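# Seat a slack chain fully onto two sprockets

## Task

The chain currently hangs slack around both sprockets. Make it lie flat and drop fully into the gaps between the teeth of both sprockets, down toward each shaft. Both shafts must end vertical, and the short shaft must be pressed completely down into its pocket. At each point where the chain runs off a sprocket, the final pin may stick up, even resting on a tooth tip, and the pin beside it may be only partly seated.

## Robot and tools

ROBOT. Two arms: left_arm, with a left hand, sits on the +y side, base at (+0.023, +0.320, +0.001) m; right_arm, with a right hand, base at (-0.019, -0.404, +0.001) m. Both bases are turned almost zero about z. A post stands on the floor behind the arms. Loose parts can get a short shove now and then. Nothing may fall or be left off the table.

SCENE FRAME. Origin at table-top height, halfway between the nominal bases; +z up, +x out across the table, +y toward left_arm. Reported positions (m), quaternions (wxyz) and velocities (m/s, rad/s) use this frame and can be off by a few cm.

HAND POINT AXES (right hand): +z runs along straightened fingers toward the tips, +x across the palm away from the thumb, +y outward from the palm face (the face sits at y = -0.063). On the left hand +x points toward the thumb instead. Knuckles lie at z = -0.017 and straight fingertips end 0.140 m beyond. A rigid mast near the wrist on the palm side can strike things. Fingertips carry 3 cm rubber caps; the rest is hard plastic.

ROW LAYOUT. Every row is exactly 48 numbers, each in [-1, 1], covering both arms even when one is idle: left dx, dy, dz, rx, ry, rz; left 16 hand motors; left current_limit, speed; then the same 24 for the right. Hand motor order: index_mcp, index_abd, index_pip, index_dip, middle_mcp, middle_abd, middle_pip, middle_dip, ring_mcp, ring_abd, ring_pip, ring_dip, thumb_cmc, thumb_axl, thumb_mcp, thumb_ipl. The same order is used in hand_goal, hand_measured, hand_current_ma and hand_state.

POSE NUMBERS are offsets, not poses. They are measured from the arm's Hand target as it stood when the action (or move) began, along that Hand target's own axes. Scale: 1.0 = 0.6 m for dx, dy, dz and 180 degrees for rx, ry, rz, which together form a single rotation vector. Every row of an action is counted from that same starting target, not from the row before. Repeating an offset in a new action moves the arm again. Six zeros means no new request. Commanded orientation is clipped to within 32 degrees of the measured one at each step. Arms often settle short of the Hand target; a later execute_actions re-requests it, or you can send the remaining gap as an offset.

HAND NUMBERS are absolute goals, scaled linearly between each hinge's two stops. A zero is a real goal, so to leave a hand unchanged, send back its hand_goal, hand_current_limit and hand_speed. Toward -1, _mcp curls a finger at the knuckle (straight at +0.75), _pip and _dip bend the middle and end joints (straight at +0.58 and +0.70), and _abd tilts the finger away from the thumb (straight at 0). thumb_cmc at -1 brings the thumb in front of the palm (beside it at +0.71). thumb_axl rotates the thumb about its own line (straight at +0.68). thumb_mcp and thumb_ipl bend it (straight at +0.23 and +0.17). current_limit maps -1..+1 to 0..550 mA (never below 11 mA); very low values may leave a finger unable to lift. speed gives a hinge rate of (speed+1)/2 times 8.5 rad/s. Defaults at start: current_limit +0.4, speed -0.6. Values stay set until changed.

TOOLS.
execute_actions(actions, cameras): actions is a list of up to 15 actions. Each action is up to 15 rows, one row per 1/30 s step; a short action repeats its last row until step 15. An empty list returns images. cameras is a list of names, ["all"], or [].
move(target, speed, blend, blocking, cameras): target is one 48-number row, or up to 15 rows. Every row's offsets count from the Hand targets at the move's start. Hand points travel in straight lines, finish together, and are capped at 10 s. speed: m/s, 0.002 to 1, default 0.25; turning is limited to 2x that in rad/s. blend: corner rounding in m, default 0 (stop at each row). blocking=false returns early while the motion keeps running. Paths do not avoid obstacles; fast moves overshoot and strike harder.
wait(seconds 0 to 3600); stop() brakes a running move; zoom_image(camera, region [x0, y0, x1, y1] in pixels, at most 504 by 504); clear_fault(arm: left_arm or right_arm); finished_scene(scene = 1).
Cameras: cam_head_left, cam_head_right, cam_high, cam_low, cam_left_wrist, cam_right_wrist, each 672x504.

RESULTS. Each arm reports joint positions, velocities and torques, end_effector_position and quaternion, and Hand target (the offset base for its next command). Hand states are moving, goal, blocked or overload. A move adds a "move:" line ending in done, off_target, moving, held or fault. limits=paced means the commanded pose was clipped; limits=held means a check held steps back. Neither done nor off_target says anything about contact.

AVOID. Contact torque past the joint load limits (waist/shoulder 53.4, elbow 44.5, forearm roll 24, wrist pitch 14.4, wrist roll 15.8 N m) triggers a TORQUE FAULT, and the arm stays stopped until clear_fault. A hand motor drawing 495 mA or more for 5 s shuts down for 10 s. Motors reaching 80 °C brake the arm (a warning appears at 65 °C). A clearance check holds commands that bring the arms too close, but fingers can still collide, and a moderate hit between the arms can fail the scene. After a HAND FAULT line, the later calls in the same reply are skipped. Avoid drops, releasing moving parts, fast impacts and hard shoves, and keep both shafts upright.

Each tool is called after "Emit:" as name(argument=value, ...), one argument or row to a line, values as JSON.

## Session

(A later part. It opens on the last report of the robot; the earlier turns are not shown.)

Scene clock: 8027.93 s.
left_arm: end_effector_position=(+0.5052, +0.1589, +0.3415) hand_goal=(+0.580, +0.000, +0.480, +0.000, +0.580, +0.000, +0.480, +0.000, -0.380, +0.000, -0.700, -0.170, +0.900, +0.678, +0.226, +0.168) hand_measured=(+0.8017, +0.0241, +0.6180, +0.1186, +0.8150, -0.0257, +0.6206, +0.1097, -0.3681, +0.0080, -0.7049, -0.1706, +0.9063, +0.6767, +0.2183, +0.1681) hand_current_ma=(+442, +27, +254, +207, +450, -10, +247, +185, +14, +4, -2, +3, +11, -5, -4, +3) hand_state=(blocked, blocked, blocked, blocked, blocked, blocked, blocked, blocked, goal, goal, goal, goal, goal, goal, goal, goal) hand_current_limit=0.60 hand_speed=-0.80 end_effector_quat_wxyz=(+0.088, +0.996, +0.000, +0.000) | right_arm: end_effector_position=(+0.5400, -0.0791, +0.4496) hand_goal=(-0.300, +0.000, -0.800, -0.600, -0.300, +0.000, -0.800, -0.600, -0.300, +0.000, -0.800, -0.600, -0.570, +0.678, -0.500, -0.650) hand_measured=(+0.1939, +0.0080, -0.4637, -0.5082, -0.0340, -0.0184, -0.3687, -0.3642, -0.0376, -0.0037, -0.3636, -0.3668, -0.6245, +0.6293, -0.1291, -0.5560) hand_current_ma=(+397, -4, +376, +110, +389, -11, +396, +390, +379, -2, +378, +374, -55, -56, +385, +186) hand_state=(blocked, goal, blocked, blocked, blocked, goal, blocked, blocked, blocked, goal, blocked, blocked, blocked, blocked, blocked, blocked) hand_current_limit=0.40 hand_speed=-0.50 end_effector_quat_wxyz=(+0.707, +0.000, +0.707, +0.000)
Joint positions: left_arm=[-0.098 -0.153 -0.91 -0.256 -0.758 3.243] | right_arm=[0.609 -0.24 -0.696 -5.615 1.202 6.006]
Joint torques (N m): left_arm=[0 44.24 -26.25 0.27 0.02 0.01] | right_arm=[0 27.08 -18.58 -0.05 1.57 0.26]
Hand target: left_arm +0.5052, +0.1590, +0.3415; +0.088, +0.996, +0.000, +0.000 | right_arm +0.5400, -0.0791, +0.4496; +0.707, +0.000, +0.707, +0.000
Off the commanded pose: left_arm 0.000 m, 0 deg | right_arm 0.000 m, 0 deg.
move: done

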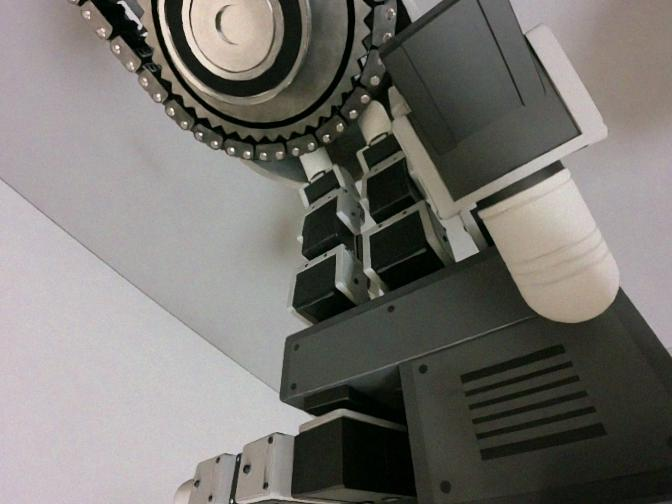

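Emit:
execute_actions(
  actions=[],
  cameras=["cam_low","cam_head_left","cam_head_right","cam_high"],
)

Emit:
zoom_image(
  camera="cam_low",
  region=[320, 200, 430, 270],
)

Emit:
zoom_image(
  camera="cam_head_left",
  region=[180, 190, 360, 310],
)

Scene clock: 8034.57 s.
left_arm: end_effector_position=(+0.5052, +0.1590, +0.3415) hand_goal=(+0.580, +0.000, +0.480, +0.000, +0.580, +0.000, +0.480, +0.000, -0.380, +0.000, -0.700, -0.170, +0.900, +0.678, +0.226, +0.168) hand_measured=(+0.8017, +0.0256, +0.6180, +0.1174, +0.8150, -0.0272, +0.6206, +0.1110, -0.3681, +0.0080, -0.7036, -0.1706, +0.9063, +0.6777, +0.2193, +0.1681) hand_current_ma=(+439, +26, +250, +204, +449, -15, +249, +189, +13, +3, -3, +4, +14, -3, -7, +2) hand_state=(blocked, blocked, blocked, blocked, blocked, blocked, blocked, blocked, goal, goal, goal, goal, goal, goal, goal, goal) hand_current_limit=0.60 hand_speed=-0.80 end_effector_quat_wxyz=(+0.088, +0.996, +0.000, +0.000) | right_arm: end_effector_position=(+0.5400, -0.0791, +0.4496) hand_goal=(-0.300, +0.000, -0.800, -0.600, -0.300, +0.000, -0.800, -0.600, -0.300, +0.000, -0.800, -0.600, -0.570, +0.678, -0.500, -0.650) hand_measured=(+0.1939, +0.0080, -0.4624, -0.5095, -0.0340, -0.0184, -0.3687, -0.3630, -0.0376, -0.0037, -0.3649, -0.3668, -0.6245, +0.6293, -0.1291, -0.5560) hand_current_ma=(+385, -9, +389, +123, +384, +7, +386, +391, +375, +11, +379, +383, -51, -52, +395, +186) hand_state=(blocked, goal, blocked, blocked, blocked, goal, blocked, blocked, blocked, goal, blocked, blocked, blocked, blocked, blocked, blocked) hand_current_limit=0.40 hand_speed=-0.50 end_effector_quat_wxyz=(+0.707, +0.000, +0.707, +0.000)
Joint positions: left_arm=[-0.097 -0.153 -0.91 -0.256 -0.758 3.243] | right_arm=[0.609 -0.24 -0.696 -5.615 1.202 6.006]
Joint velocities: within noise
Joint torques (N m): left_arm=[0 25.27 -19.64 0.27 0.02 0.01] | right_arm=[0 27.08 -18.58 -0.05 1.57 0.26]
Motor temperatures (°C): left_arm=[29 29 35 31 35 30] | right_arm=[31 26 30 30 33 28]
Hand target: left_arm +0.5052, +0.1590, +0.3415; +0.088, +0.996, +0.000, +0.000 | right_arm +0.5400, -0.0791, +0.4496; +0.707, +0.000, +0.707, +0.000
Off the commanded pose: left_arm 0.000 m, 0 deg | right_arm 0.000 m, 0 deg.
Images, in order (width x height): cam_head_left 672x504, cam_head_right 672x504, cam_high 672x504, cam_low 672x504.

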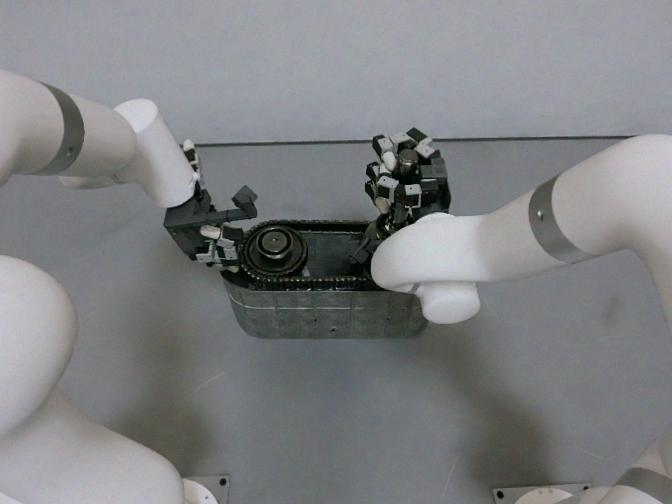

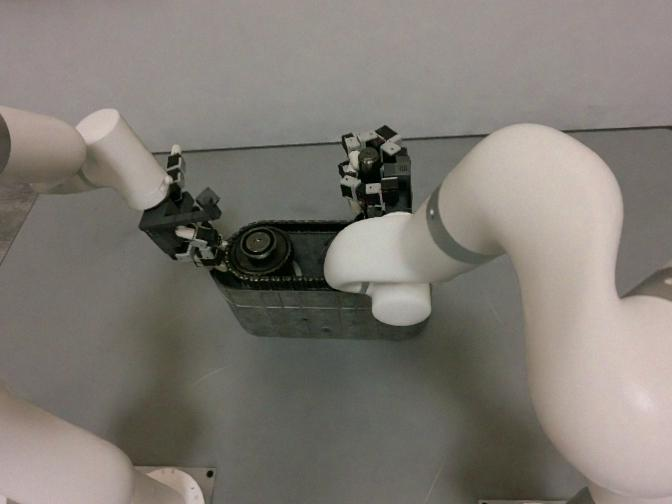

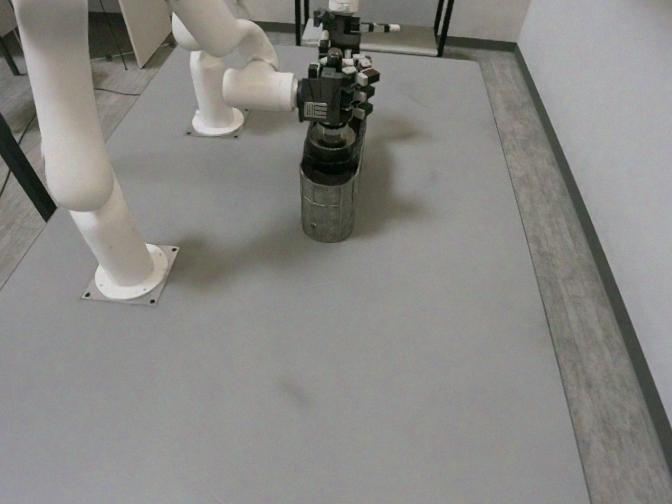

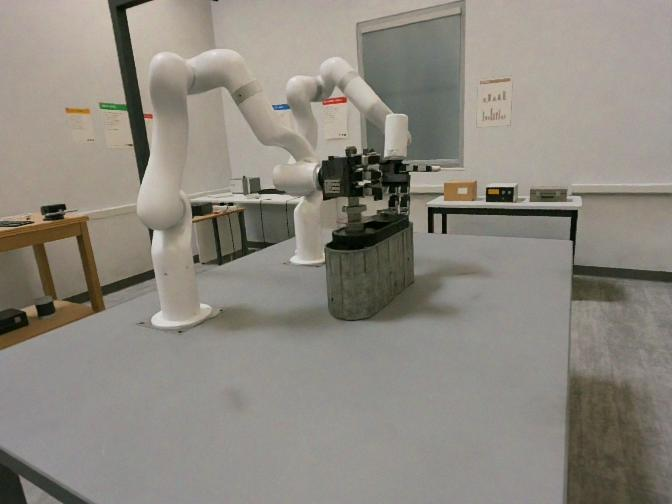

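Scaled by 4.582.

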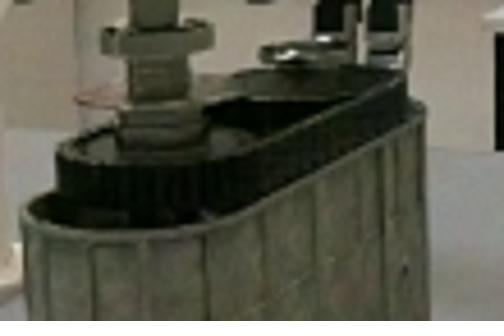

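Scaled by 2.800.

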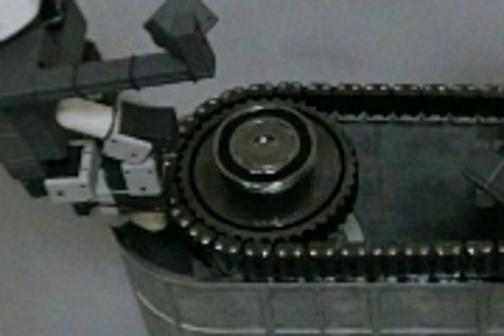

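Emit:
move(
  target=[
    [0,0.0015,-0.0082,0,0,0,0.55,0,0.48,0.0,0.55,0,0.48,0.0,-0.38,0,-0.7,-0.17,0.9,0.678,0.226,0.168,0.66,-0.8,0,0,0,0,0,0,-0.3,0,-0.8,-0.6,-0.3,0,-0.8,-0.6,-0.3,0,-0.8,-0.6,-0.571,0.678,-0.5,-0.65,0.4,-0.5],
  ],
  speed=0.02,
  cameras=["cam_left_wrist","cam_head_left"],
)

Emit:
zoom_image(
  camera="cam_left_wrist",
  region=[210, 20, 430, 220],
)

Emit:
zoom_image(
  camera="cam_head_left",
  region=[180, 190, 360, 310],
)

Scene clock: 8045.43 s.
left_arm: end_effector_position=(+0.5052, +0.1590, +0.3465) hand_goal=(+0.550, +0.000, +0.480, +0.000, +0.550, +0.000, +0.480, +0.000, -0.380, +0.000, -0.700, -0.170, +0.900, +0.678, +0.226, +0.168) hand_measured=(+0.8017, +0.0314, +0.6180, +0.1174, +0.8150, -0.0360, +0.6193, +0.1110, -0.3669, +0.0065, -0.7023, -0.1719, +0.9076, +0.6777, +0.2183, +0.1672) hand_current_ma=(+456, +31, +251, +210, +471, -11, +248, +185, +15, +4, -4, +6, +14, -9, -2, -2) hand_state=(blocked, blocked, blocked, blocked, blocked, blocked, blocked, blocked, goal, goal, goal, goal, goal, goal, goal, goal) hand_current_limit=0.66 hand_speed=-0.80 end_effector_quat_wxyz=(+0.088, +0.996, +0.000, +0.000) | right_arm: end_effector_position=(+0.5400, -0.0791, +0.4496) hand_goal=(-0.300, +0.000, -0.800, -0.600, -0.300, +0.000, -0.800, -0.600, -0.300, +0.000, -0.800, -0.600, -0.570, +0.678, -0.500, -0.650) hand_measured=(+0.1939, +0.0080, -0.4637, -0.5095, -0.0340, -0.0184, -0.3674, -0.3642, -0.0376, -0.0037, -0.3636, -0.3668, -0.6245, +0.6293, -0.1291, -0.5560) hand_current_ma=(+400, +5, +377, +117, +370, -5, +384, +386, +364, -3, +387, +389, -59, -77, +387, +188) hand_state=(blocked, goal, blocked, blocked, blocked, goal, blocked, blocked, blocked, goal, blocked, blocked, blocked, blocked, blocked, blocked) hand_current_limit=0.40 hand_speed=-0.50 end_effector_quat_wxyz=(+0.707, +0.000, +0.707, +0.000)
Joint positions: left_arm=[-0.097 -0.147 -0.915 -0.253 -0.769 3.239] | right_arm=[0.609 -0.24 -0.696 -5.615 1.202 6.006]
Joint torques (N m): left_arm=[0 43.33 -26.57 0.27 0.02 0.01] | right_arm=[0 27.08 -18.58 -0.05 1.57 0.26]
Hand target: left_arm +0.5052, +0.1589, +0.3465; +0.088, +0.996, +0.000, +0.000 | right_arm +0.5400, -0.0791, +0.4496; +0.707, +0.000, +0.707, +0.000
Off the commanded pose: left_arm 0.000 m, 0 deg | right_arm 0.000 m, 0 deg.
move: done
Images, in order (width x height): cam_head_left 672x504, cam_left_wrist 672x504.

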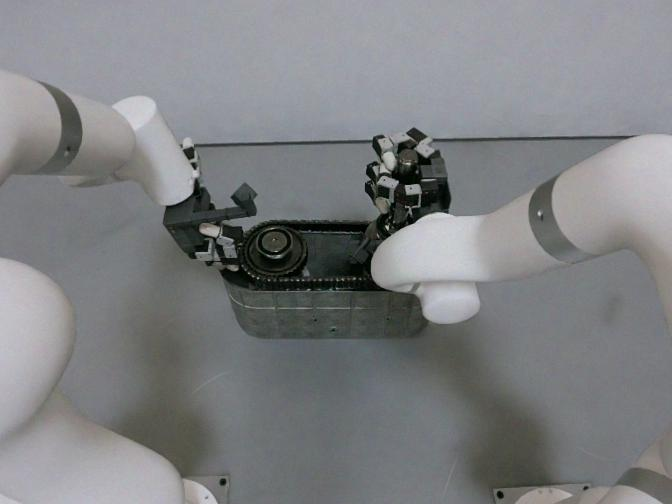

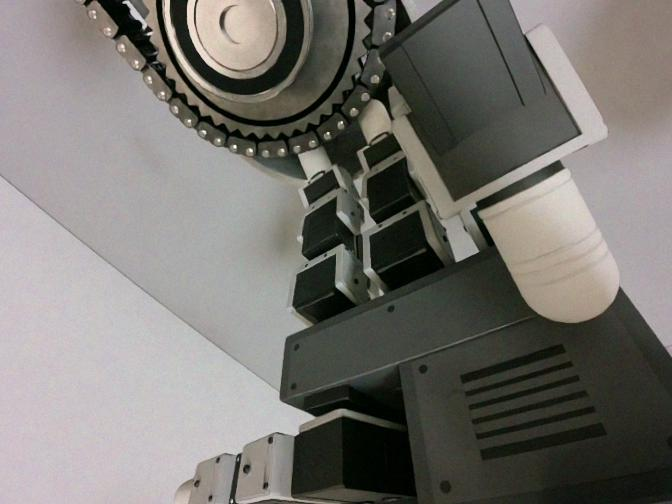

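Scaled by 2.291.

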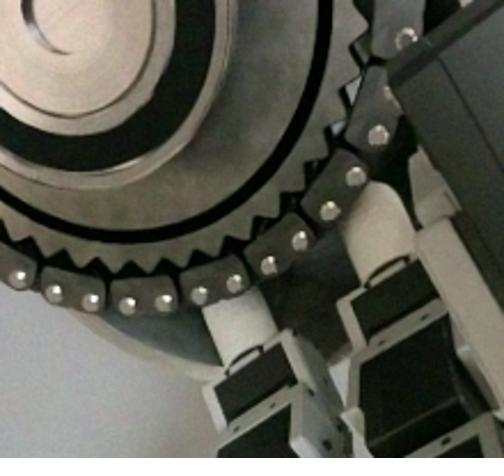

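Scaled by 2.800.

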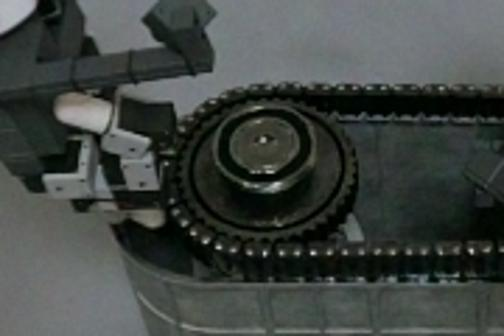

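Emit:
execute_actions(
  actions=[],
  cameras=["cam_low"],
)

Emit:
zoom_image(
  camera="cam_low",
  region=[320, 200, 430, 270],
)

Scene clock: 8049.77 s.
left_arm: end_effector_position=(+0.5052, +0.1589, +0.3465) hand_goal=(+0.550, +0.000, +0.480, +0.000, +0.550, +0.000, +0.480, +0.000, -0.380, +0.000, -0.700, -0.170, +0.900, +0.678, +0.226, +0.168) hand_measured=(+0.8017, +0.0314, +0.6180, +0.1174, +0.8150, -0.0360, +0.6206, +0.1097, -0.3669, +0.0080, -0.7036, -0.1706, +0.9076, +0.6767, +0.2183, +0.1672) hand_current_ma=(+456, +28, +253, +209, +466, -18, +249, +189, +16, +1, -2, +2, +16, +0, -4, +1) hand_state=(blocked, blocked, blocked, blocked, blocked, blocked, blocked, blocked, goal, goal, goal, goal, goal, goal, goal, goal) hand_current_limit=0.66 hand_speed=-0.80 end_effector_quat_wxyz=(+0.088, +0.996, +0.000, +0.000) | right_arm: end_effector_position=(+0.5400, -0.0791, +0.4496) hand_goal=(-0.300, +0.000, -0.800, -0.600, -0.300, +0.000, -0.800, -0.600, -0.300, +0.000, -0.800, -0.600, -0.570, +0.678, -0.500, -0.650) hand_measured=(+0.1939, +0.0080, -0.4624, -0.5095, -0.0340, -0.0184, -0.3674, -0.3642, -0.0376, -0.0037, -0.3649, -0.3668, -0.6258, +0.6282, -0.1281, -0.5560) hand_current_ma=(+393, -5, +386, +120, +381, -23, +395, +396, +378, +0, +400, +375, -47, -69, +390, +186) hand_state=(blocked, goal, blocked, blocked, blocked, goal, blocked, blocked, blocked, goal, blocked, blocked, blocked, blocked, blocked, blocked) hand_current_limit=0.40 hand_speed=-0.50 end_effector_quat_wxyz=(+0.707, +0.000, +0.707, +0.000)
Joint positions: left_arm=[-0.098 -0.147 -0.915 -0.253 -0.769 3.239] | right_arm=[0.609 -0.24 -0.696 -5.615 1.202 6.006]
Joint velocities: within noise
Joint torques (N m): left_arm=[0 25.14 -19.73 0.27 0.02 0.01] | right_arm=[0 27.08 -18.58 -0.05 1.57 0.26]
Motor temperatures (°C): left_arm=[29 30 35 31 35 30] | right_arm=[31 26 30 30 33 28]
Hand target: left_arm +0.5052, +0.1589, +0.3465; +0.088, +0.996, +0.000, +0.000 | right_arm +0.5400, -0.0791, +0.4496; +0.707, +0.000, +0.707, +0.000
Off the commanded pose: left_arm 0.000 m, 0 deg | right_arm 0.000 m, 0 deg.
Images, in order (width x height): cam_low 672x504.

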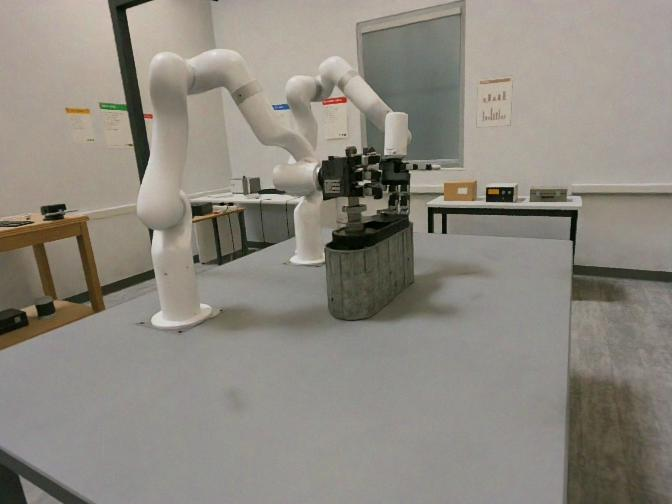

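Scaled by 4.582.

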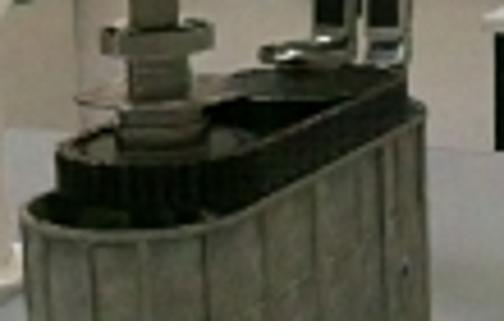

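Emit:
move(
  target=[
    [0,0.0012,-0.0066,0,0,0,0.55,0,0.48,0.0,0.55,0,0.48,0.0,-0.38,0,-0.7,-0.17,0.9,0.678,0.226,0.168,0.66,-0.8,0,0,0,0,0,0,-0.3,0,-0.8,-0.6,-0.3,0,-0.8,-0.6,-0.3,0,-0.8,-0.6,-0.571,0.678,-0.5,-0.65,0.4,-0.5],
  ],
  speed=0.02,
  cameras=["cam_left_wrist","cam_head_left","cam_low"],
)

Emit:
zoom_image(
  camera="cam_left_wrist",
  region=[210, 20, 430, 220],
)

Emit:
zoom_image(
  camera="cam_head_left",
  region=[180, 190, 360, 310],
)

Emit:
zoom_image(
  camera="cam_low",
  region=[320, 200, 430, 270],
)

Scene clock: 8059.20 s.
left_arm: end_effector_position=(+0.5052, +0.1589, +0.3505) hand_goal=(+0.550, +0.000, +0.480, +0.000, +0.550, +0.000, +0.480, +0.000, -0.380, +0.000, -0.700, -0.170, +0.900, +0.678, +0.226, +0.168) hand_measured=(+0.8017, +0.0329, +0.6180, +0.1174, +0.8150, -0.0403, +0.6193, +0.1097, -0.3681, +0.0080, -0.7036, -0.1706, +0.9063, +0.6777, +0.2193, +0.1672) hand_current_ma=(+456, +34, +245, +210, +463, -22, +251, +185, +13, +3, +1, +4, +18, -9, -2, +0) hand_state=(blocked, blocked, blocked, blocked, blocked, blocked, blocked, blocked, goal, goal, goal, goal, goal, goal, goal, goal) hand_current_limit=0.66 hand_speed=-0.80 end_effector_quat_wxyz=(+0.088, +0.996, +0.000, +0.000) | right_arm: end_effector_position=(+0.5400, -0.0791, +0.4496) hand_goal=(-0.300, +0.000, -0.800, -0.600, -0.300, +0.000, -0.800, -0.600, -0.300, +0.000, -0.800, -0.600, -0.570, +0.678, -0.500, -0.650) hand_measured=(+0.1939, +0.0095, -0.4624, -0.5082, -0.0352, -0.0184, -0.3674, -0.3642, -0.0376, -0.0023, -0.3649, -0.3668, -0.6258, +0.6293, -0.1291, -0.5551) hand_current_ma=(+395, +2, +382, +112, +391, -4, +386, +398, +373, +6, +393, +374, -51, -62, +388, +193) hand_state=(blocked, goal, blocked, blocked, blocked, goal, blocked, blocked, blocked, goal, blocked, blocked, blocked, blocked, blocked, blocked) hand_current_limit=0.40 hand_speed=-0.50 end_effector_quat_wxyz=(+0.707, +0.000, +0.707, +0.000)
Joint positions: left_arm=[-0.098 -0.142 -0.919 -0.25 -0.778 3.235] | right_arm=[0.609 -0.24 -0.696 -5.615 1.202 6.006]
Joint torques (N m): left_arm=[0 25.04 -26.92 0.28 0.02 0.01] | right_arm=[0 27.08 -18.58 -0.05 1.57 0.26]
Hand target: left_arm +0.5052, +0.1589, +0.3505; +0.088, +0.996, +0.000, +0.000 | right_arm +0.5400, -0.0791, +0.4496; +0.707, +0.000, +0.707, +0.000
Off the commanded pose: left_arm 0.000 m, 0 deg | right_arm 0.000 m, 0 deg.
move: done
Images, in order (width x height): cam_head_left 672x504, cam_low 672x504, cam_left_wrist 672x504.

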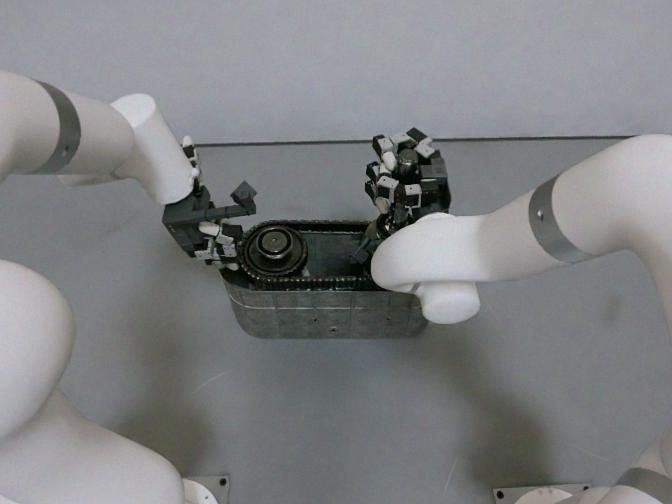

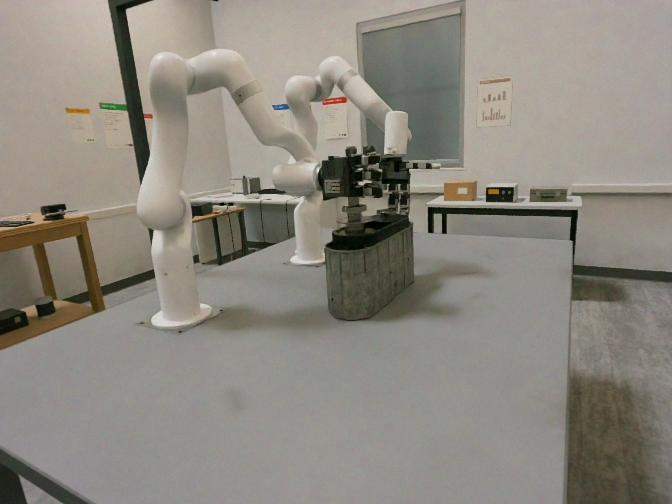

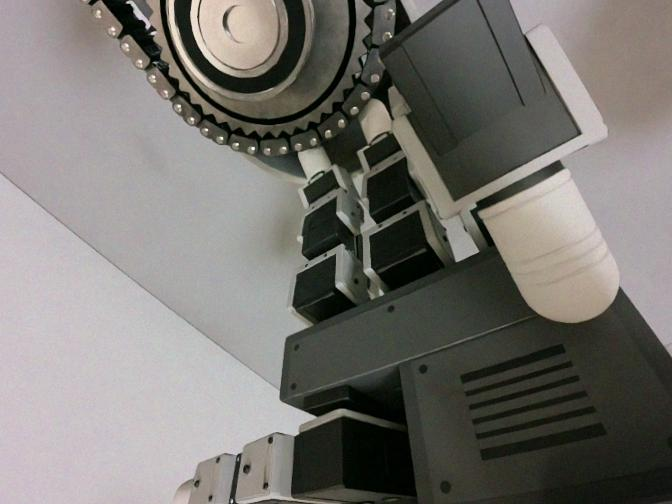

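Scaled by 2.291.

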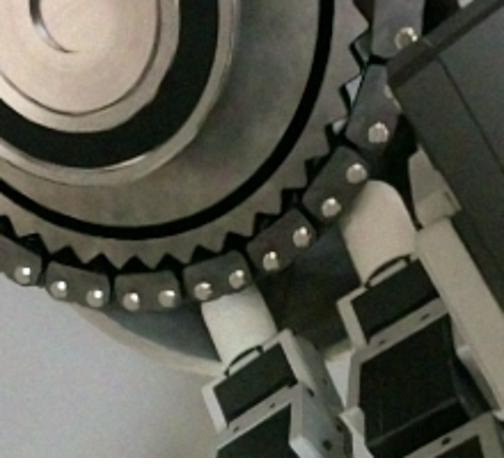

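Scaled by 2.800.

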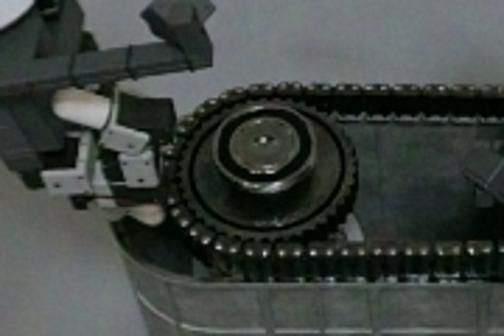

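Scaled by 4.582.

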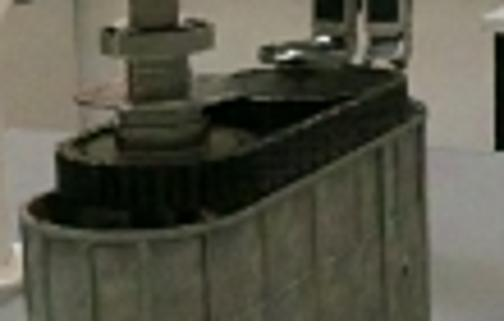

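Emit:
zoom_image(
  camera="cam_left_wrist",
  region=[200, 90, 320, 170],
)

Emit:
zoom_image(
  camera="cam_left_wrist",
  region=[300, 30, 400, 150],
)

Scaled by 4.200.

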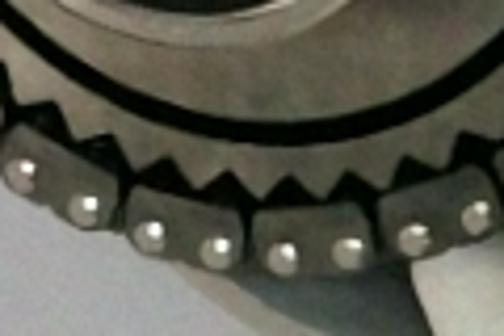

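Scaled by 4.200.

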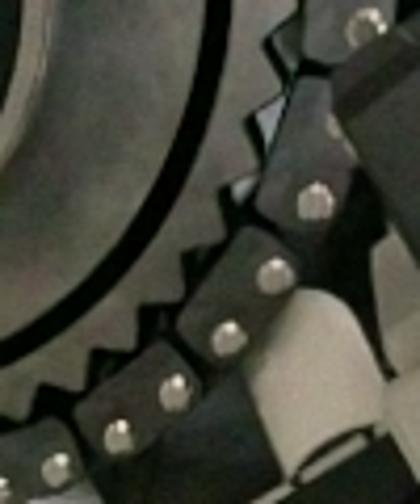

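Emit:
move(
  target=[
    [0,0,0,0,0,0,0.55,0,0.48,0.0,0.55,0,0.48,0.0,-0.38,0,-0.7,-0.17,0.9,0.678,0.226,0.168,0.66,-0.8,0,-0.0167,0,0,0,0,-0.3,0,-0.8,-0.6,-0.3,0,-0.8,-0.6,-0.3,0,-0.8,-0.6,-0.571,0.678,-0.5,-0.65,0.4,-0.5],
  ],
  speed=0.02,
  cameras=["cam_left_wrist","cam_head_left"],
)

Emit:
zoom_image(
  camera="cam_left_wrist",
  region=[200, 90, 320, 170],
)

Emit:
zoom_image(
  camera="cam_left_wrist",
  region=[300, 30, 400, 150],
)

Scene clock: 8084.23 s.
left_arm: end_effector_position=(+0.5052, +0.1589, +0.3506) hand_goal=(+0.550, +0.000, +0.480, +0.000, +0.550, +0.000, +0.480, +0.000, -0.380, +0.000, -0.700, -0.170, +0.900, +0.678, +0.226, +0.168) hand_measured=(+0.7993, +0.0329, +0.6167, +0.1084, +0.8126, -0.0403, +0.6180, +0.0995, -0.3681, +0.0080, -0.7036, -0.1719, +0.9076, +0.6767, +0.2183, +0.1681) hand_current_ma=(+456, +29, +249, +189, +463, -23, +246, +167, +14, +5, +2, +4, +13, -1, -6, -1) hand_state=(blocked, blocked, blocked, blocked, blocked, blocked, blocked, blocked, goal, goal, goal, goal, goal, goal, goal, goal) hand_current_limit=0.66 hand_speed=-0.80 end_effector_quat_wxyz=(+0.088, +0.996, +0.000, +0.000) | right_arm: end_effector_position=(+0.5397, -0.0884, +0.4497) hand_goal=(-0.300, +0.000, -0.800, -0.600, -0.300, +0.000, -0.800, -0.600, -0.300, +0.000, -0.800, -0.600, -0.570, +0.678, -0.500, -0.650) hand_measured=(+0.1927, +0.0021, -0.4252, -0.4521, -0.0545, -0.0316, -0.2686, -0.3617, -0.0557, -0.0052, -0.2596, -0.3642, -0.6207, +0.6251, -0.1192, -0.5341) hand_current_ma=(+385, +9, +379, +230, +379, -27, +386, +386, +393, +12, +391, +391, -63, -68, +396, +250) hand_state=(blocked, goal, blocked, blocked, blocked, blocked, blocked, blocked, blocked, goal, blocked, blocked, blocked, blocked, blocked, blocked) hand_current_limit=0.40 hand_speed=-0.50 end_effector_quat_wxyz=(+0.707, -0.001, +0.707, +0.000)
Joint positions: left_arm=[-0.098 -0.142 -0.92 -0.25 -0.778 3.235] | right_arm=[0.59 -0.228 -0.681 -5.637 1.199 6.016]
Joint torques (N m): left_arm=[0 25.04 -19.8 0.28 0.02 0.01] | right_arm=[-41.9 37.52 3.85 -0.03 1.57 2.26]
Hand target: left_arm +0.5052, +0.1589, +0.3505; +0.088, +0.996, +0.000, +0.000 | right_arm +0.5400, -0.0892, +0.4497; +0.707, +0.000, +0.707, +0.000
Off the commanded pose: left_arm 0.000 m, 0 deg | right_arm 0.001 m, 0 deg.
move: done
Images, in order (width x height): cam_head_left 672x504, cam_left_wrist 672x504.

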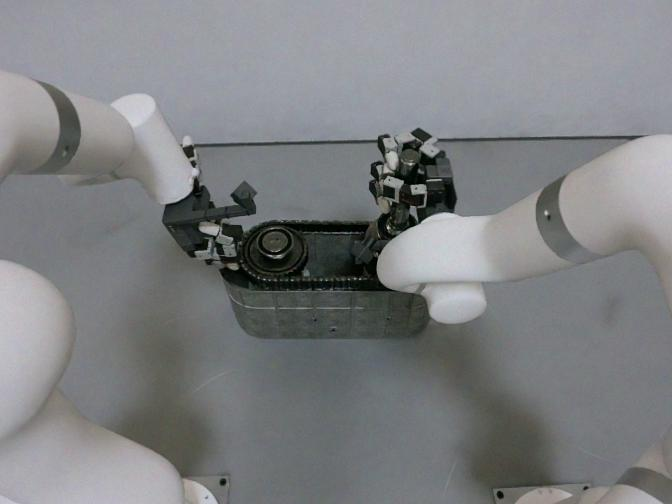

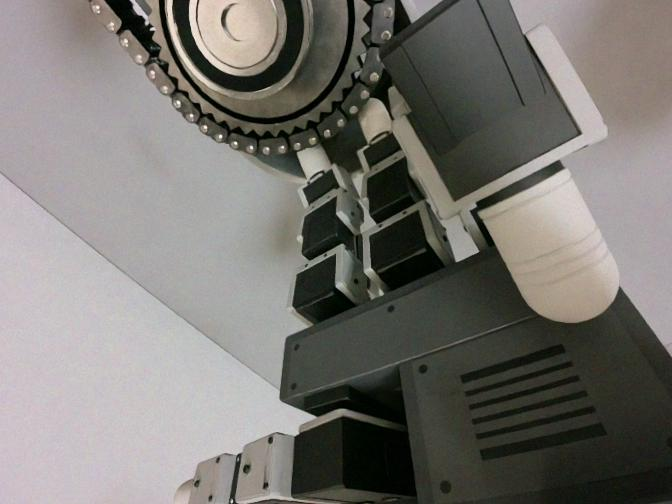

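Scaled by 4.200.

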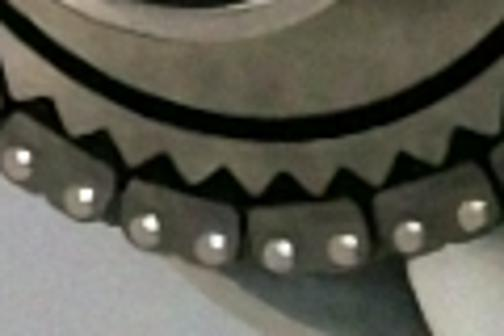

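Scaled by 4.200.

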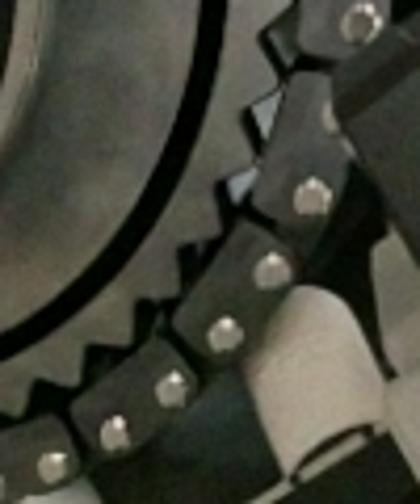

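Emit:
move(
  target=[
    [0,0,0,0,0,0,0.55,0,0.48,0.0,0.55,0,0.48,0.0,-0.38,0,-0.7,-0.17,0.9,0.678,0.226,0.168,0.62,-0.8,0,0.005,0,0,0,0,-0.3,0,-0.8,-0.6,-0.3,0,-0.8,-0.6,-0.3,0,-0.8,-0.6,-0.571,0.678,-0.5,-0.65,0.4,-0.5],
    [-0.0067,0,0,0,0,0,0.55,0,0.48,0.0,0.55,0,0.48,0.0,-0.38,0,-0.7,-0.17,0.9,0.678,0.226,0.168,0.62,-0.8,0,0.005,0,0,0,0,-0.3,0,-0.8,-0.6,-0.3,0,-0.8,-0.6,-0.3,0,-0.8,-0.6,-0.571,0.678,-0.5,-0.65,0.4,-0.5],
  ],
  speed=0.02,
  cameras=["cam_left_wrist","cam_head_left"],
)

Emit:
zoom_image(
  camera="cam_left_wrist",
  region=[200, 90, 320, 170],
)

Emit:
zoom_image(
  camera="cam_left_wrist",
  region=[300, 30, 400, 150],
)

Scene clock: 8127.87 s.
left_arm: end_effector_position=(+0.5012, +0.1589, +0.3505) hand_goal=(+0.550, +0.000, +0.480, +0.000, +0.550, +0.000, +0.480, +0.000, -0.380, +0.000, -0.700, -0.170, +0.900, +0.678, +0.226, +0.168) hand_measured=(+0.8029, +0.0578, +0.6180, +0.1084, +0.8126, -0.0169, +0.6193, +0.1008, -0.3681, +0.0080, -0.7023, -0.1719, +0.9063, +0.6777, +0.2183, +0.1681) hand_current_ma=(+444, +57, +249, +186, +458, -8, +242, +169, +14, +0, -2, +12, +16, -2, -6, +2) hand_state=(blocked, blocked, blocked, blocked, blocked, goal, blocked, blocked, goal, goal, goal, goal, goal, goal, goal, goal) hand_current_limit=0.62 hand_speed=-0.80 end_effector_quat_wxyz=(+0.088, +0.996, +0.000, +0.000) | right_arm: end_effector_position=(+0.5400, -0.0861, +0.4497) hand_goal=(-0.300, +0.000, -0.800, -0.600, -0.300, +0.000, -0.800, -0.600, -0.300, +0.000, -0.800, -0.600, -0.570, +0.678, -0.500, -0.650) hand_measured=(+0.1927, +0.0007, -0.4277, -0.4534, -0.0557, -0.0316, -0.2699, -0.3642, -0.0606, -0.0052, -0.2622, -0.3668, -0.6220, +0.6251, -0.1192, -0.5369) hand_current_ma=(+390, -8, +383, +242, +377, -18, +395, +395, +390, +8, +383, +377, -50, -61, +385, +246) hand_state=(blocked, goal, blocked, blocked, blocked, blocked, blocked, blocked, blocked, goal, blocked, blocked, blocked, blocked, blocked, blocked) hand_current_limit=0.40 hand_speed=-0.50 end_effector_quat_wxyz=(+0.707, +0.000, +0.707, +0.000)
Joint positions: left_arm=[-0.098 -0.132 -0.909 -0.251 -0.777 3.235] | right_arm=[0.595 -0.231 -0.685 -5.63 1.2 6.013]
Joint torques (N m): left_arm=[0 24.69 -19.79 0.28 0.02 0.01] | right_arm=[0 26.75 -18.55 -0.04 4.59 0.26]
Hand target: left_arm +0.5012, +0.1589, +0.3505; +0.088, +0.996, +0.000, +0.000 | right_arm +0.5400, -0.0862, +0.4497; +0.707, +0.000, +0.707, +0.000
Off the commanded pose: left_arm 0.000 m, 0 deg | right_arm 0.000 m, 0 deg.
move: done
Images, in order (width x height): cam_head_left 672x504, cam_left_wrist 672x504.

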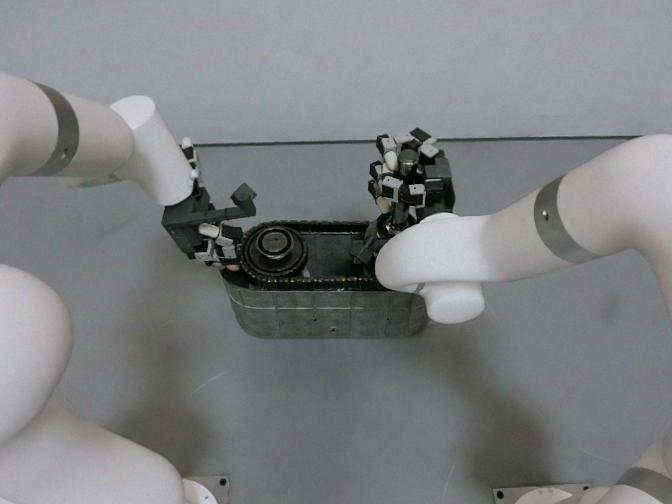

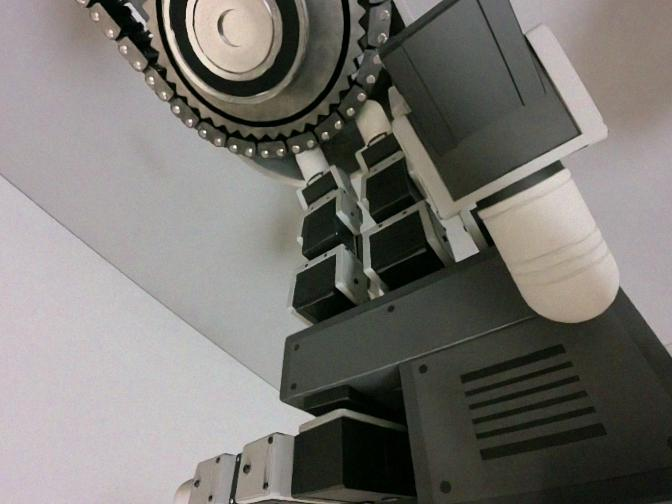

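Scaled by 4.200.

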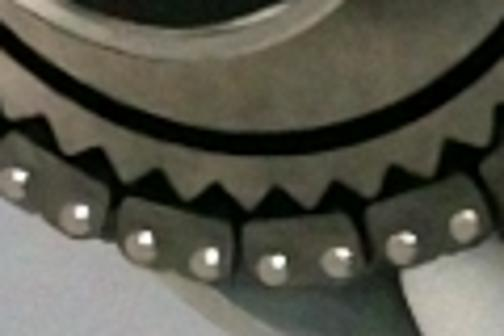

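Scaled by 4.200.

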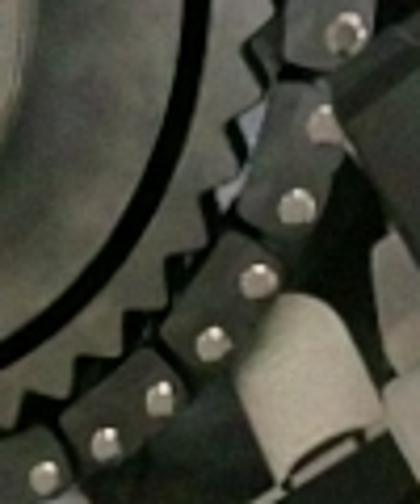

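Emit:
move(
  target=[
    [-0.0083,0,0,0,0,0,0.55,0,0.48,0.0,0.55,0,0.48,0.0,-0.38,0,-0.7,-0.17,0.9,0.678,0.226,0.168,0.62,-0.8,0,0,0,0,0,0,-0.3,0,-0.8,-0.6,-0.3,0,-0.8,-0.6,-0.3,0,-0.8,-0.6,-0.571,0.678,-0.5,-0.65,0.4,-0.5],
  ],
  speed=0.02,
  cameras=["cam_left_wrist"],
)

Emit:
zoom_image(
  camera="cam_left_wrist",
  region=[200, 90, 320, 170],
)

Emit:
zoom_image(
  camera="cam_left_wrist",
  region=[300, 30, 400, 150],
)

Scene clock: 8138.77 s.
left_arm: end_effector_position=(+0.4962, +0.1589, +0.3505) hand_goal=(+0.550, +0.000, +0.480, +0.000, +0.550, +0.000, +0.480, +0.000, -0.380, +0.000, -0.700, -0.170, +0.900, +0.678, +0.226, +0.168) hand_measured=(+0.8017, +0.1047, +0.6193, +0.1084, +0.8126, +0.0212, +0.6180, +0.0881, -0.3681, +0.0080, -0.7036, -0.1706, +0.9063, +0.6777, +0.2183, +0.1672) hand_current_ma=(+448, +108, +252, +188, +456, +17, +244, +145, +16, +3, +1, +7, +17, -2, -7, +4) hand_state=(blocked, blocked, blocked, blocked, blocked, blocked, blocked, blocked, goal, goal, goal, goal, goal, goal, goal, goal) hand_current_limit=0.62 hand_speed=-0.80 end_effector_quat_wxyz=(+0.088, +0.996, +0.000, +0.000) | right_arm: end_effector_position=(+0.5400, -0.0861, +0.4497) hand_goal=(-0.300, +0.000, -0.800, -0.600, -0.300, +0.000, -0.800, -0.600, -0.300, +0.000, -0.800, -0.600, -0.570, +0.678, -0.500, -0.650) hand_measured=(+0.1915, +0.0007, -0.4264, -0.4521, -0.0557, -0.0316, -0.2686, -0.3642, -0.0618, -0.0052, -0.2635, -0.3681, -0.6220, +0.6251, -0.1192, -0.5360) hand_current_ma=(+388, -2, +387, +246, +394, -16, +395, +399, +362, +13, +383, +378, -47, -75, +396, +247) hand_state=(blocked, goal, blocked, blocked, blocked, blocked, blocked, blocked, blocked, goal, blocked, blocked, blocked, blocked, blocked, blocked) hand_current_limit=0.40 hand_speed=-0.50 end_effector_quat_wxyz=(+0.707, +0.000, +0.707, +0.000)
Joint positions: left_arm=[-0.099 -0.12 -0.895 -0.251 -0.775 3.235] | right_arm=[0.595 -0.231 -0.685 -5.63 1.2 6.013]
Joint torques (N m): left_arm=[0 42.12 -19.78 0.28 0.02 0.01] | right_arm=[0 26.75 -18.55 -0.04 4.51 0.26]
Hand target: left_arm +0.4962, +0.1589, +0.3505; +0.088, +0.996, +0.000, +0.000 | right_arm +0.5400, -0.0862, +0.4497; +0.707, +0.000, +0.707, +0.000
Off the commanded pose: left_arm 0.000 m, 0 deg | right_arm 0.000 m, 0 deg.
move: done

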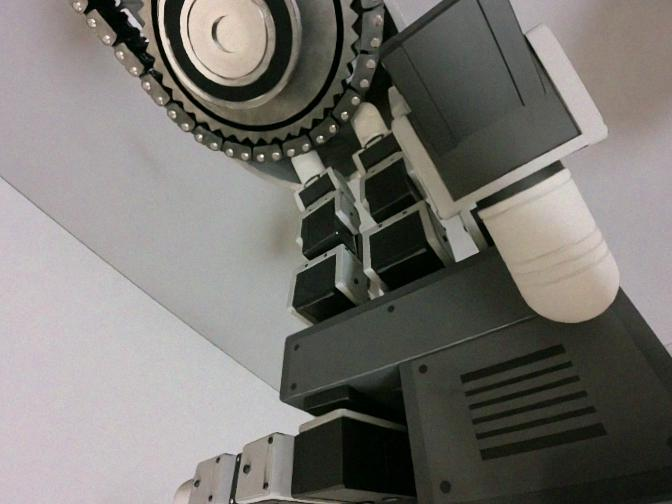

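Scaled by 4.200.

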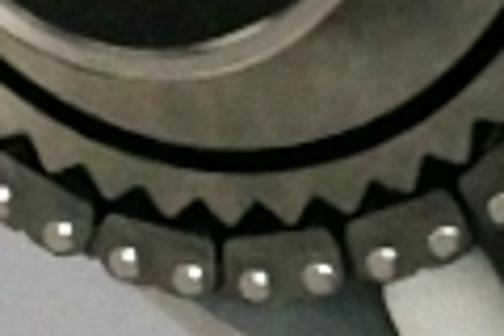

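Scaled by 4.200.

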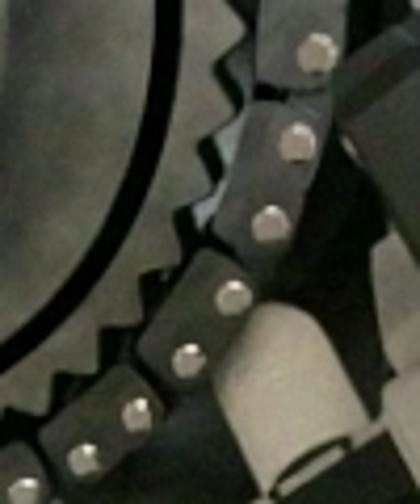

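Emit:
move(
  target=[
    [0,0,0,0,0,0,0.55,0,0.48,0.0,0.55,0,0.48,0.0,-0.38,0,-0.7,-0.17,0.9,0.678,0.226,0.168,0.62,-0.8,0,0.004,-0.0044,-0.0222,0,0,-0.3,0,-0.8,-0.6,-0.3,0,-0.8,-0.6,-0.3,0,-0.8,-0.6,-0.571,0.678,-0.5,-0.65,0.4,-0.5],
  ],
  speed=0.02,
  cameras=["cam_left_wrist"],
)

Emit:
zoom_image(
  camera="cam_left_wrist",
  region=[200, 90, 320, 170],
)

Emit:
zoom_image(
  camera="cam_left_wrist",
  region=[300, 30, 400, 150],
)

Scene clock: 8169.00 s.
left_arm: end_effector_position=(+0.4962, +0.1589, +0.3505) hand_goal=(+0.550, +0.000, +0.480, +0.000, +0.550, +0.000, +0.480, +0.000, -0.380, +0.000, -0.700, -0.170, +0.900, +0.678, +0.226, +0.168) hand_measured=(+0.8017, +0.1047, +0.6206, +0.1084, +0.8126, +0.0197, +0.6193, +0.0881, -0.3681, +0.0080, -0.7036, -0.1706, +0.9076, +0.6767, +0.2183, +0.1681) hand_current_ma=(+449, +109, +254, +186, +451, +19, +247, +146, +12, +4, +1, +6, +13, -2, -12, -1) hand_state=(blocked, blocked, blocked, blocked, blocked, blocked, blocked, blocked, goal, goal, goal, goal, goal, goal, goal, goal) hand_current_limit=0.62 hand_speed=-0.80 end_effector_quat_wxyz=(+0.088, +0.996, +0.000, +0.000) | right_arm: end_effector_position=(+0.5374, -0.0837, +0.4497) hand_goal=(-0.300, +0.000, -0.800, -0.600, -0.300, +0.000, -0.800, -0.600, -0.300, +0.000, -0.800, -0.600, -0.570, +0.678, -0.500, -0.650) hand_measured=(+0.1915, +0.0080, -0.4277, -0.4547, -0.0545, -0.0316, -0.2673, -0.3630, -0.0569, -0.0037, -0.2609, -0.3668, -0.6207, +0.6251, -0.1202, -0.5350) hand_current_ma=(+391, -9, +382, +235, +380, -28, +390, +388, +365, +5, +384, +379, -38, -55, +388, +244) hand_state=(blocked, goal, blocked, blocked, blocked, blocked, blocked, blocked, blocked, goal, blocked, blocked, blocked, blocked, blocked, blocked) hand_current_limit=0.40 hand_speed=-0.50 end_effector_quat_wxyz=(+0.706, -0.025, +0.707, +0.025)
Joint positions: left_arm=[-0.099 -0.12 -0.895 -0.251 -0.775 3.235] | right_arm=[0.564 -0.223 -0.675 -5.736 1.177 6.053]
Joint torques (N m): left_arm=[0 24.24 -19.78 0.28 0.02 0.01] | right_arm=[-31.43 26.44 1.91 0.05 1.59 0.26]
Hand target: left_arm +0.4962, +0.1589, +0.3505; +0.088, +0.996, +0.000, +0.000 | right_arm +0.5374, -0.0838, +0.4497; +0.706, -0.025, +0.707, +0.024
Off the commanded pose: left_arm 0.000 m, 0 deg | right_arm 0.000 m, 0 deg.
move: done

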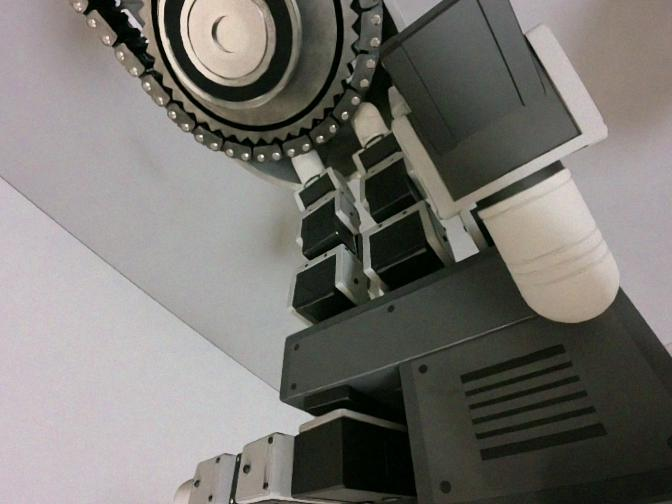

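Scaled by 4.200.

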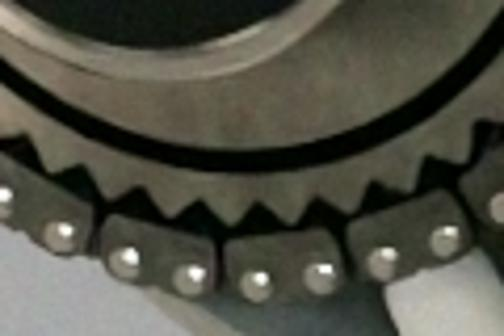

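Scaled by 4.200.

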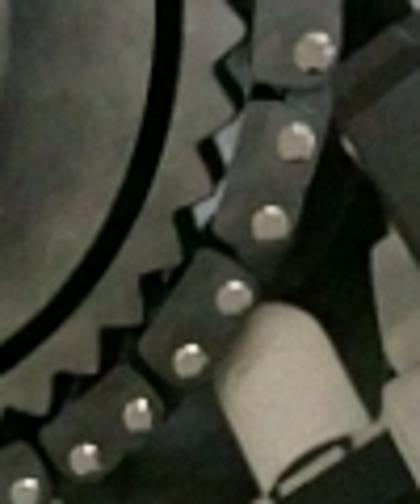

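Emit:
move(
  target=[
    [0,0,0,0,0,0,0.66,0,0.53,0.05,0.66,0,0.53,0.05,-0.38,0,-0.7,-0.17,0.9,0.678,0.226,0.168,0.62,-0.8,0,0,0,0,0,0,-0.3,0,-0.8,-0.6,-0.3,0,-0.8,-0.6,-0.3,0,-0.8,-0.6,-0.571,0.678,-0.5,-0.65,0.4,-0.5],
    [0.03,0,0,0,0,0,0.66,0,0.53,0.05,0.66,0,0.53,0.05,-0.38,0,-0.7,-0.17,0.9,0.678,0.226,0.168,0.62,-0.8,0,0,0,0,0,0,-0.3,0,-0.8,-0.6,-0.3,0,-0.8,-0.6,-0.3,0,-0.8,-0.6,-0.571,0.678,-0.5,-0.65,0.4,-0.5],
  ],
  speed=0.02,
  cameras=["cam_left_wrist"],
)

Emit:
zoom_image(
  camera="cam_left_wrist",
  region=[180, 90, 320, 180],
)

Emit:
zoom_image(
  camera="cam_left_wrist",
  region=[300, 30, 400, 150],
)

Scene clock: 8219.67 s.
left_arm: end_effector_position=(+0.5142, +0.1589, +0.3505) hand_goal=(+0.660, +0.000, +0.530, +0.050, +0.660, +0.000, +0.530, +0.050, -0.380, +0.000, -0.700, -0.170, +0.900, +0.678, +0.226, +0.168) hand_measured=(+0.7957, -0.0330, +0.6257, +0.1033, +0.8138, -0.1532, +0.6206, +0.0957, -0.3681, +0.0080, -0.7036, -0.1706, +0.9063, +0.6777, +0.2193, +0.1681) hand_current_ma=(+259, -14, +162, +76, +311, -157, +147, +63, +14, +1, -4, +7, +13, -5, -4, +5) hand_state=(blocked, blocked, blocked, blocked, blocked, blocked, blocked, blocked, goal, goal, goal, goal, goal, goal, goal, goal) hand_current_limit=0.62 hand_speed=-0.80 end_effector_quat_wxyz=(+0.088, +0.996, +0.000, +0.000) | right_arm: end_effector_position=(+0.5374, -0.0837, +0.4497) hand_goal=(-0.300, +0.000, -0.800, -0.600, -0.300, +0.000, -0.800, -0.600, -0.300, +0.000, -0.800, -0.600, -0.570, +0.678, -0.500, -0.650) hand_measured=(+0.1939, +0.0080, -0.4290, -0.4560, -0.0533, -0.0316, -0.2673, -0.3642, -0.0581, -0.0052, -0.2609, -0.3681, -0.6220, +0.6251, -0.1202, -0.5350) hand_current_ma=(+391, +7, +370, +230, +386, -13, +406, +388, +374, +1, +391, +377, -48, -68, +378, +248) hand_state=(blocked, goal, blocked, blocked, blocked, blocked, blocked, blocked, blocked, goal, blocked, blocked, blocked, blocked, blocked, blocked) hand_current_limit=0.40 hand_speed=-0.50 end_effector_quat_wxyz=(+0.706, -0.025, +0.707, +0.025)
Joint positions: left_arm=[-0.096 -0.164 -0.944 -0.249 -0.781 3.236] | right_arm=[0.564 -0.223 -0.675 -5.736 1.177 6.053]
Joint torques (N m): left_arm=[0 25.83 -26.97 0.28 0.01 0.01] | right_arm=[-22.79 26.44 -2.72 0.05 1.59 0.26]
Hand target: left_arm +0.5142, +0.1589, +0.3505; +0.088, +0.996, +0.000, +0.000 | right_arm +0.5374, -0.0838, +0.4497; +0.706, -0.025, +0.707, +0.024
Off the commanded pose: left_arm 0.000 m, 0 deg | right_arm 0.000 m, 0 deg.
move: done

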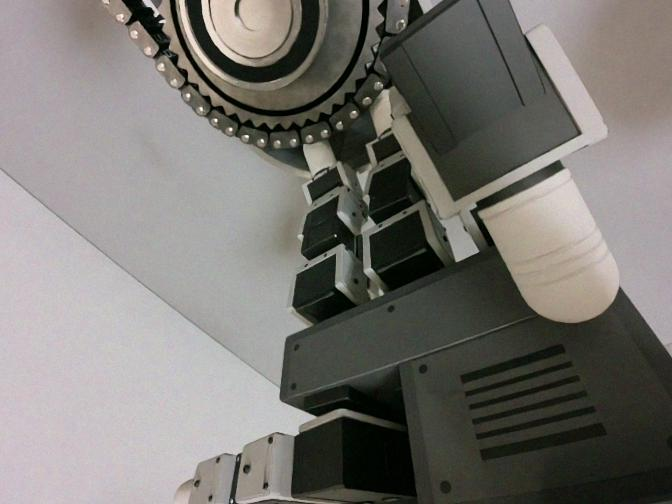

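Scaled by 3.600.

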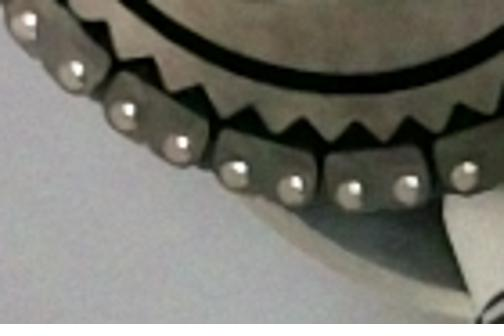

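Scaled by 4.200.

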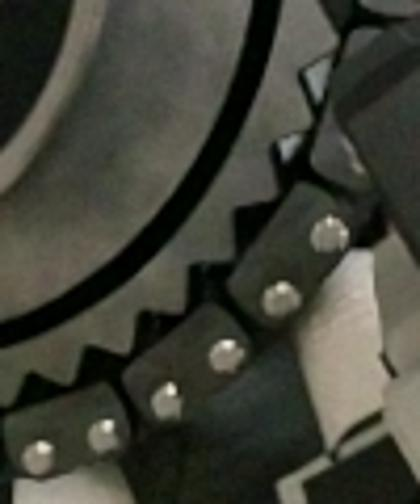

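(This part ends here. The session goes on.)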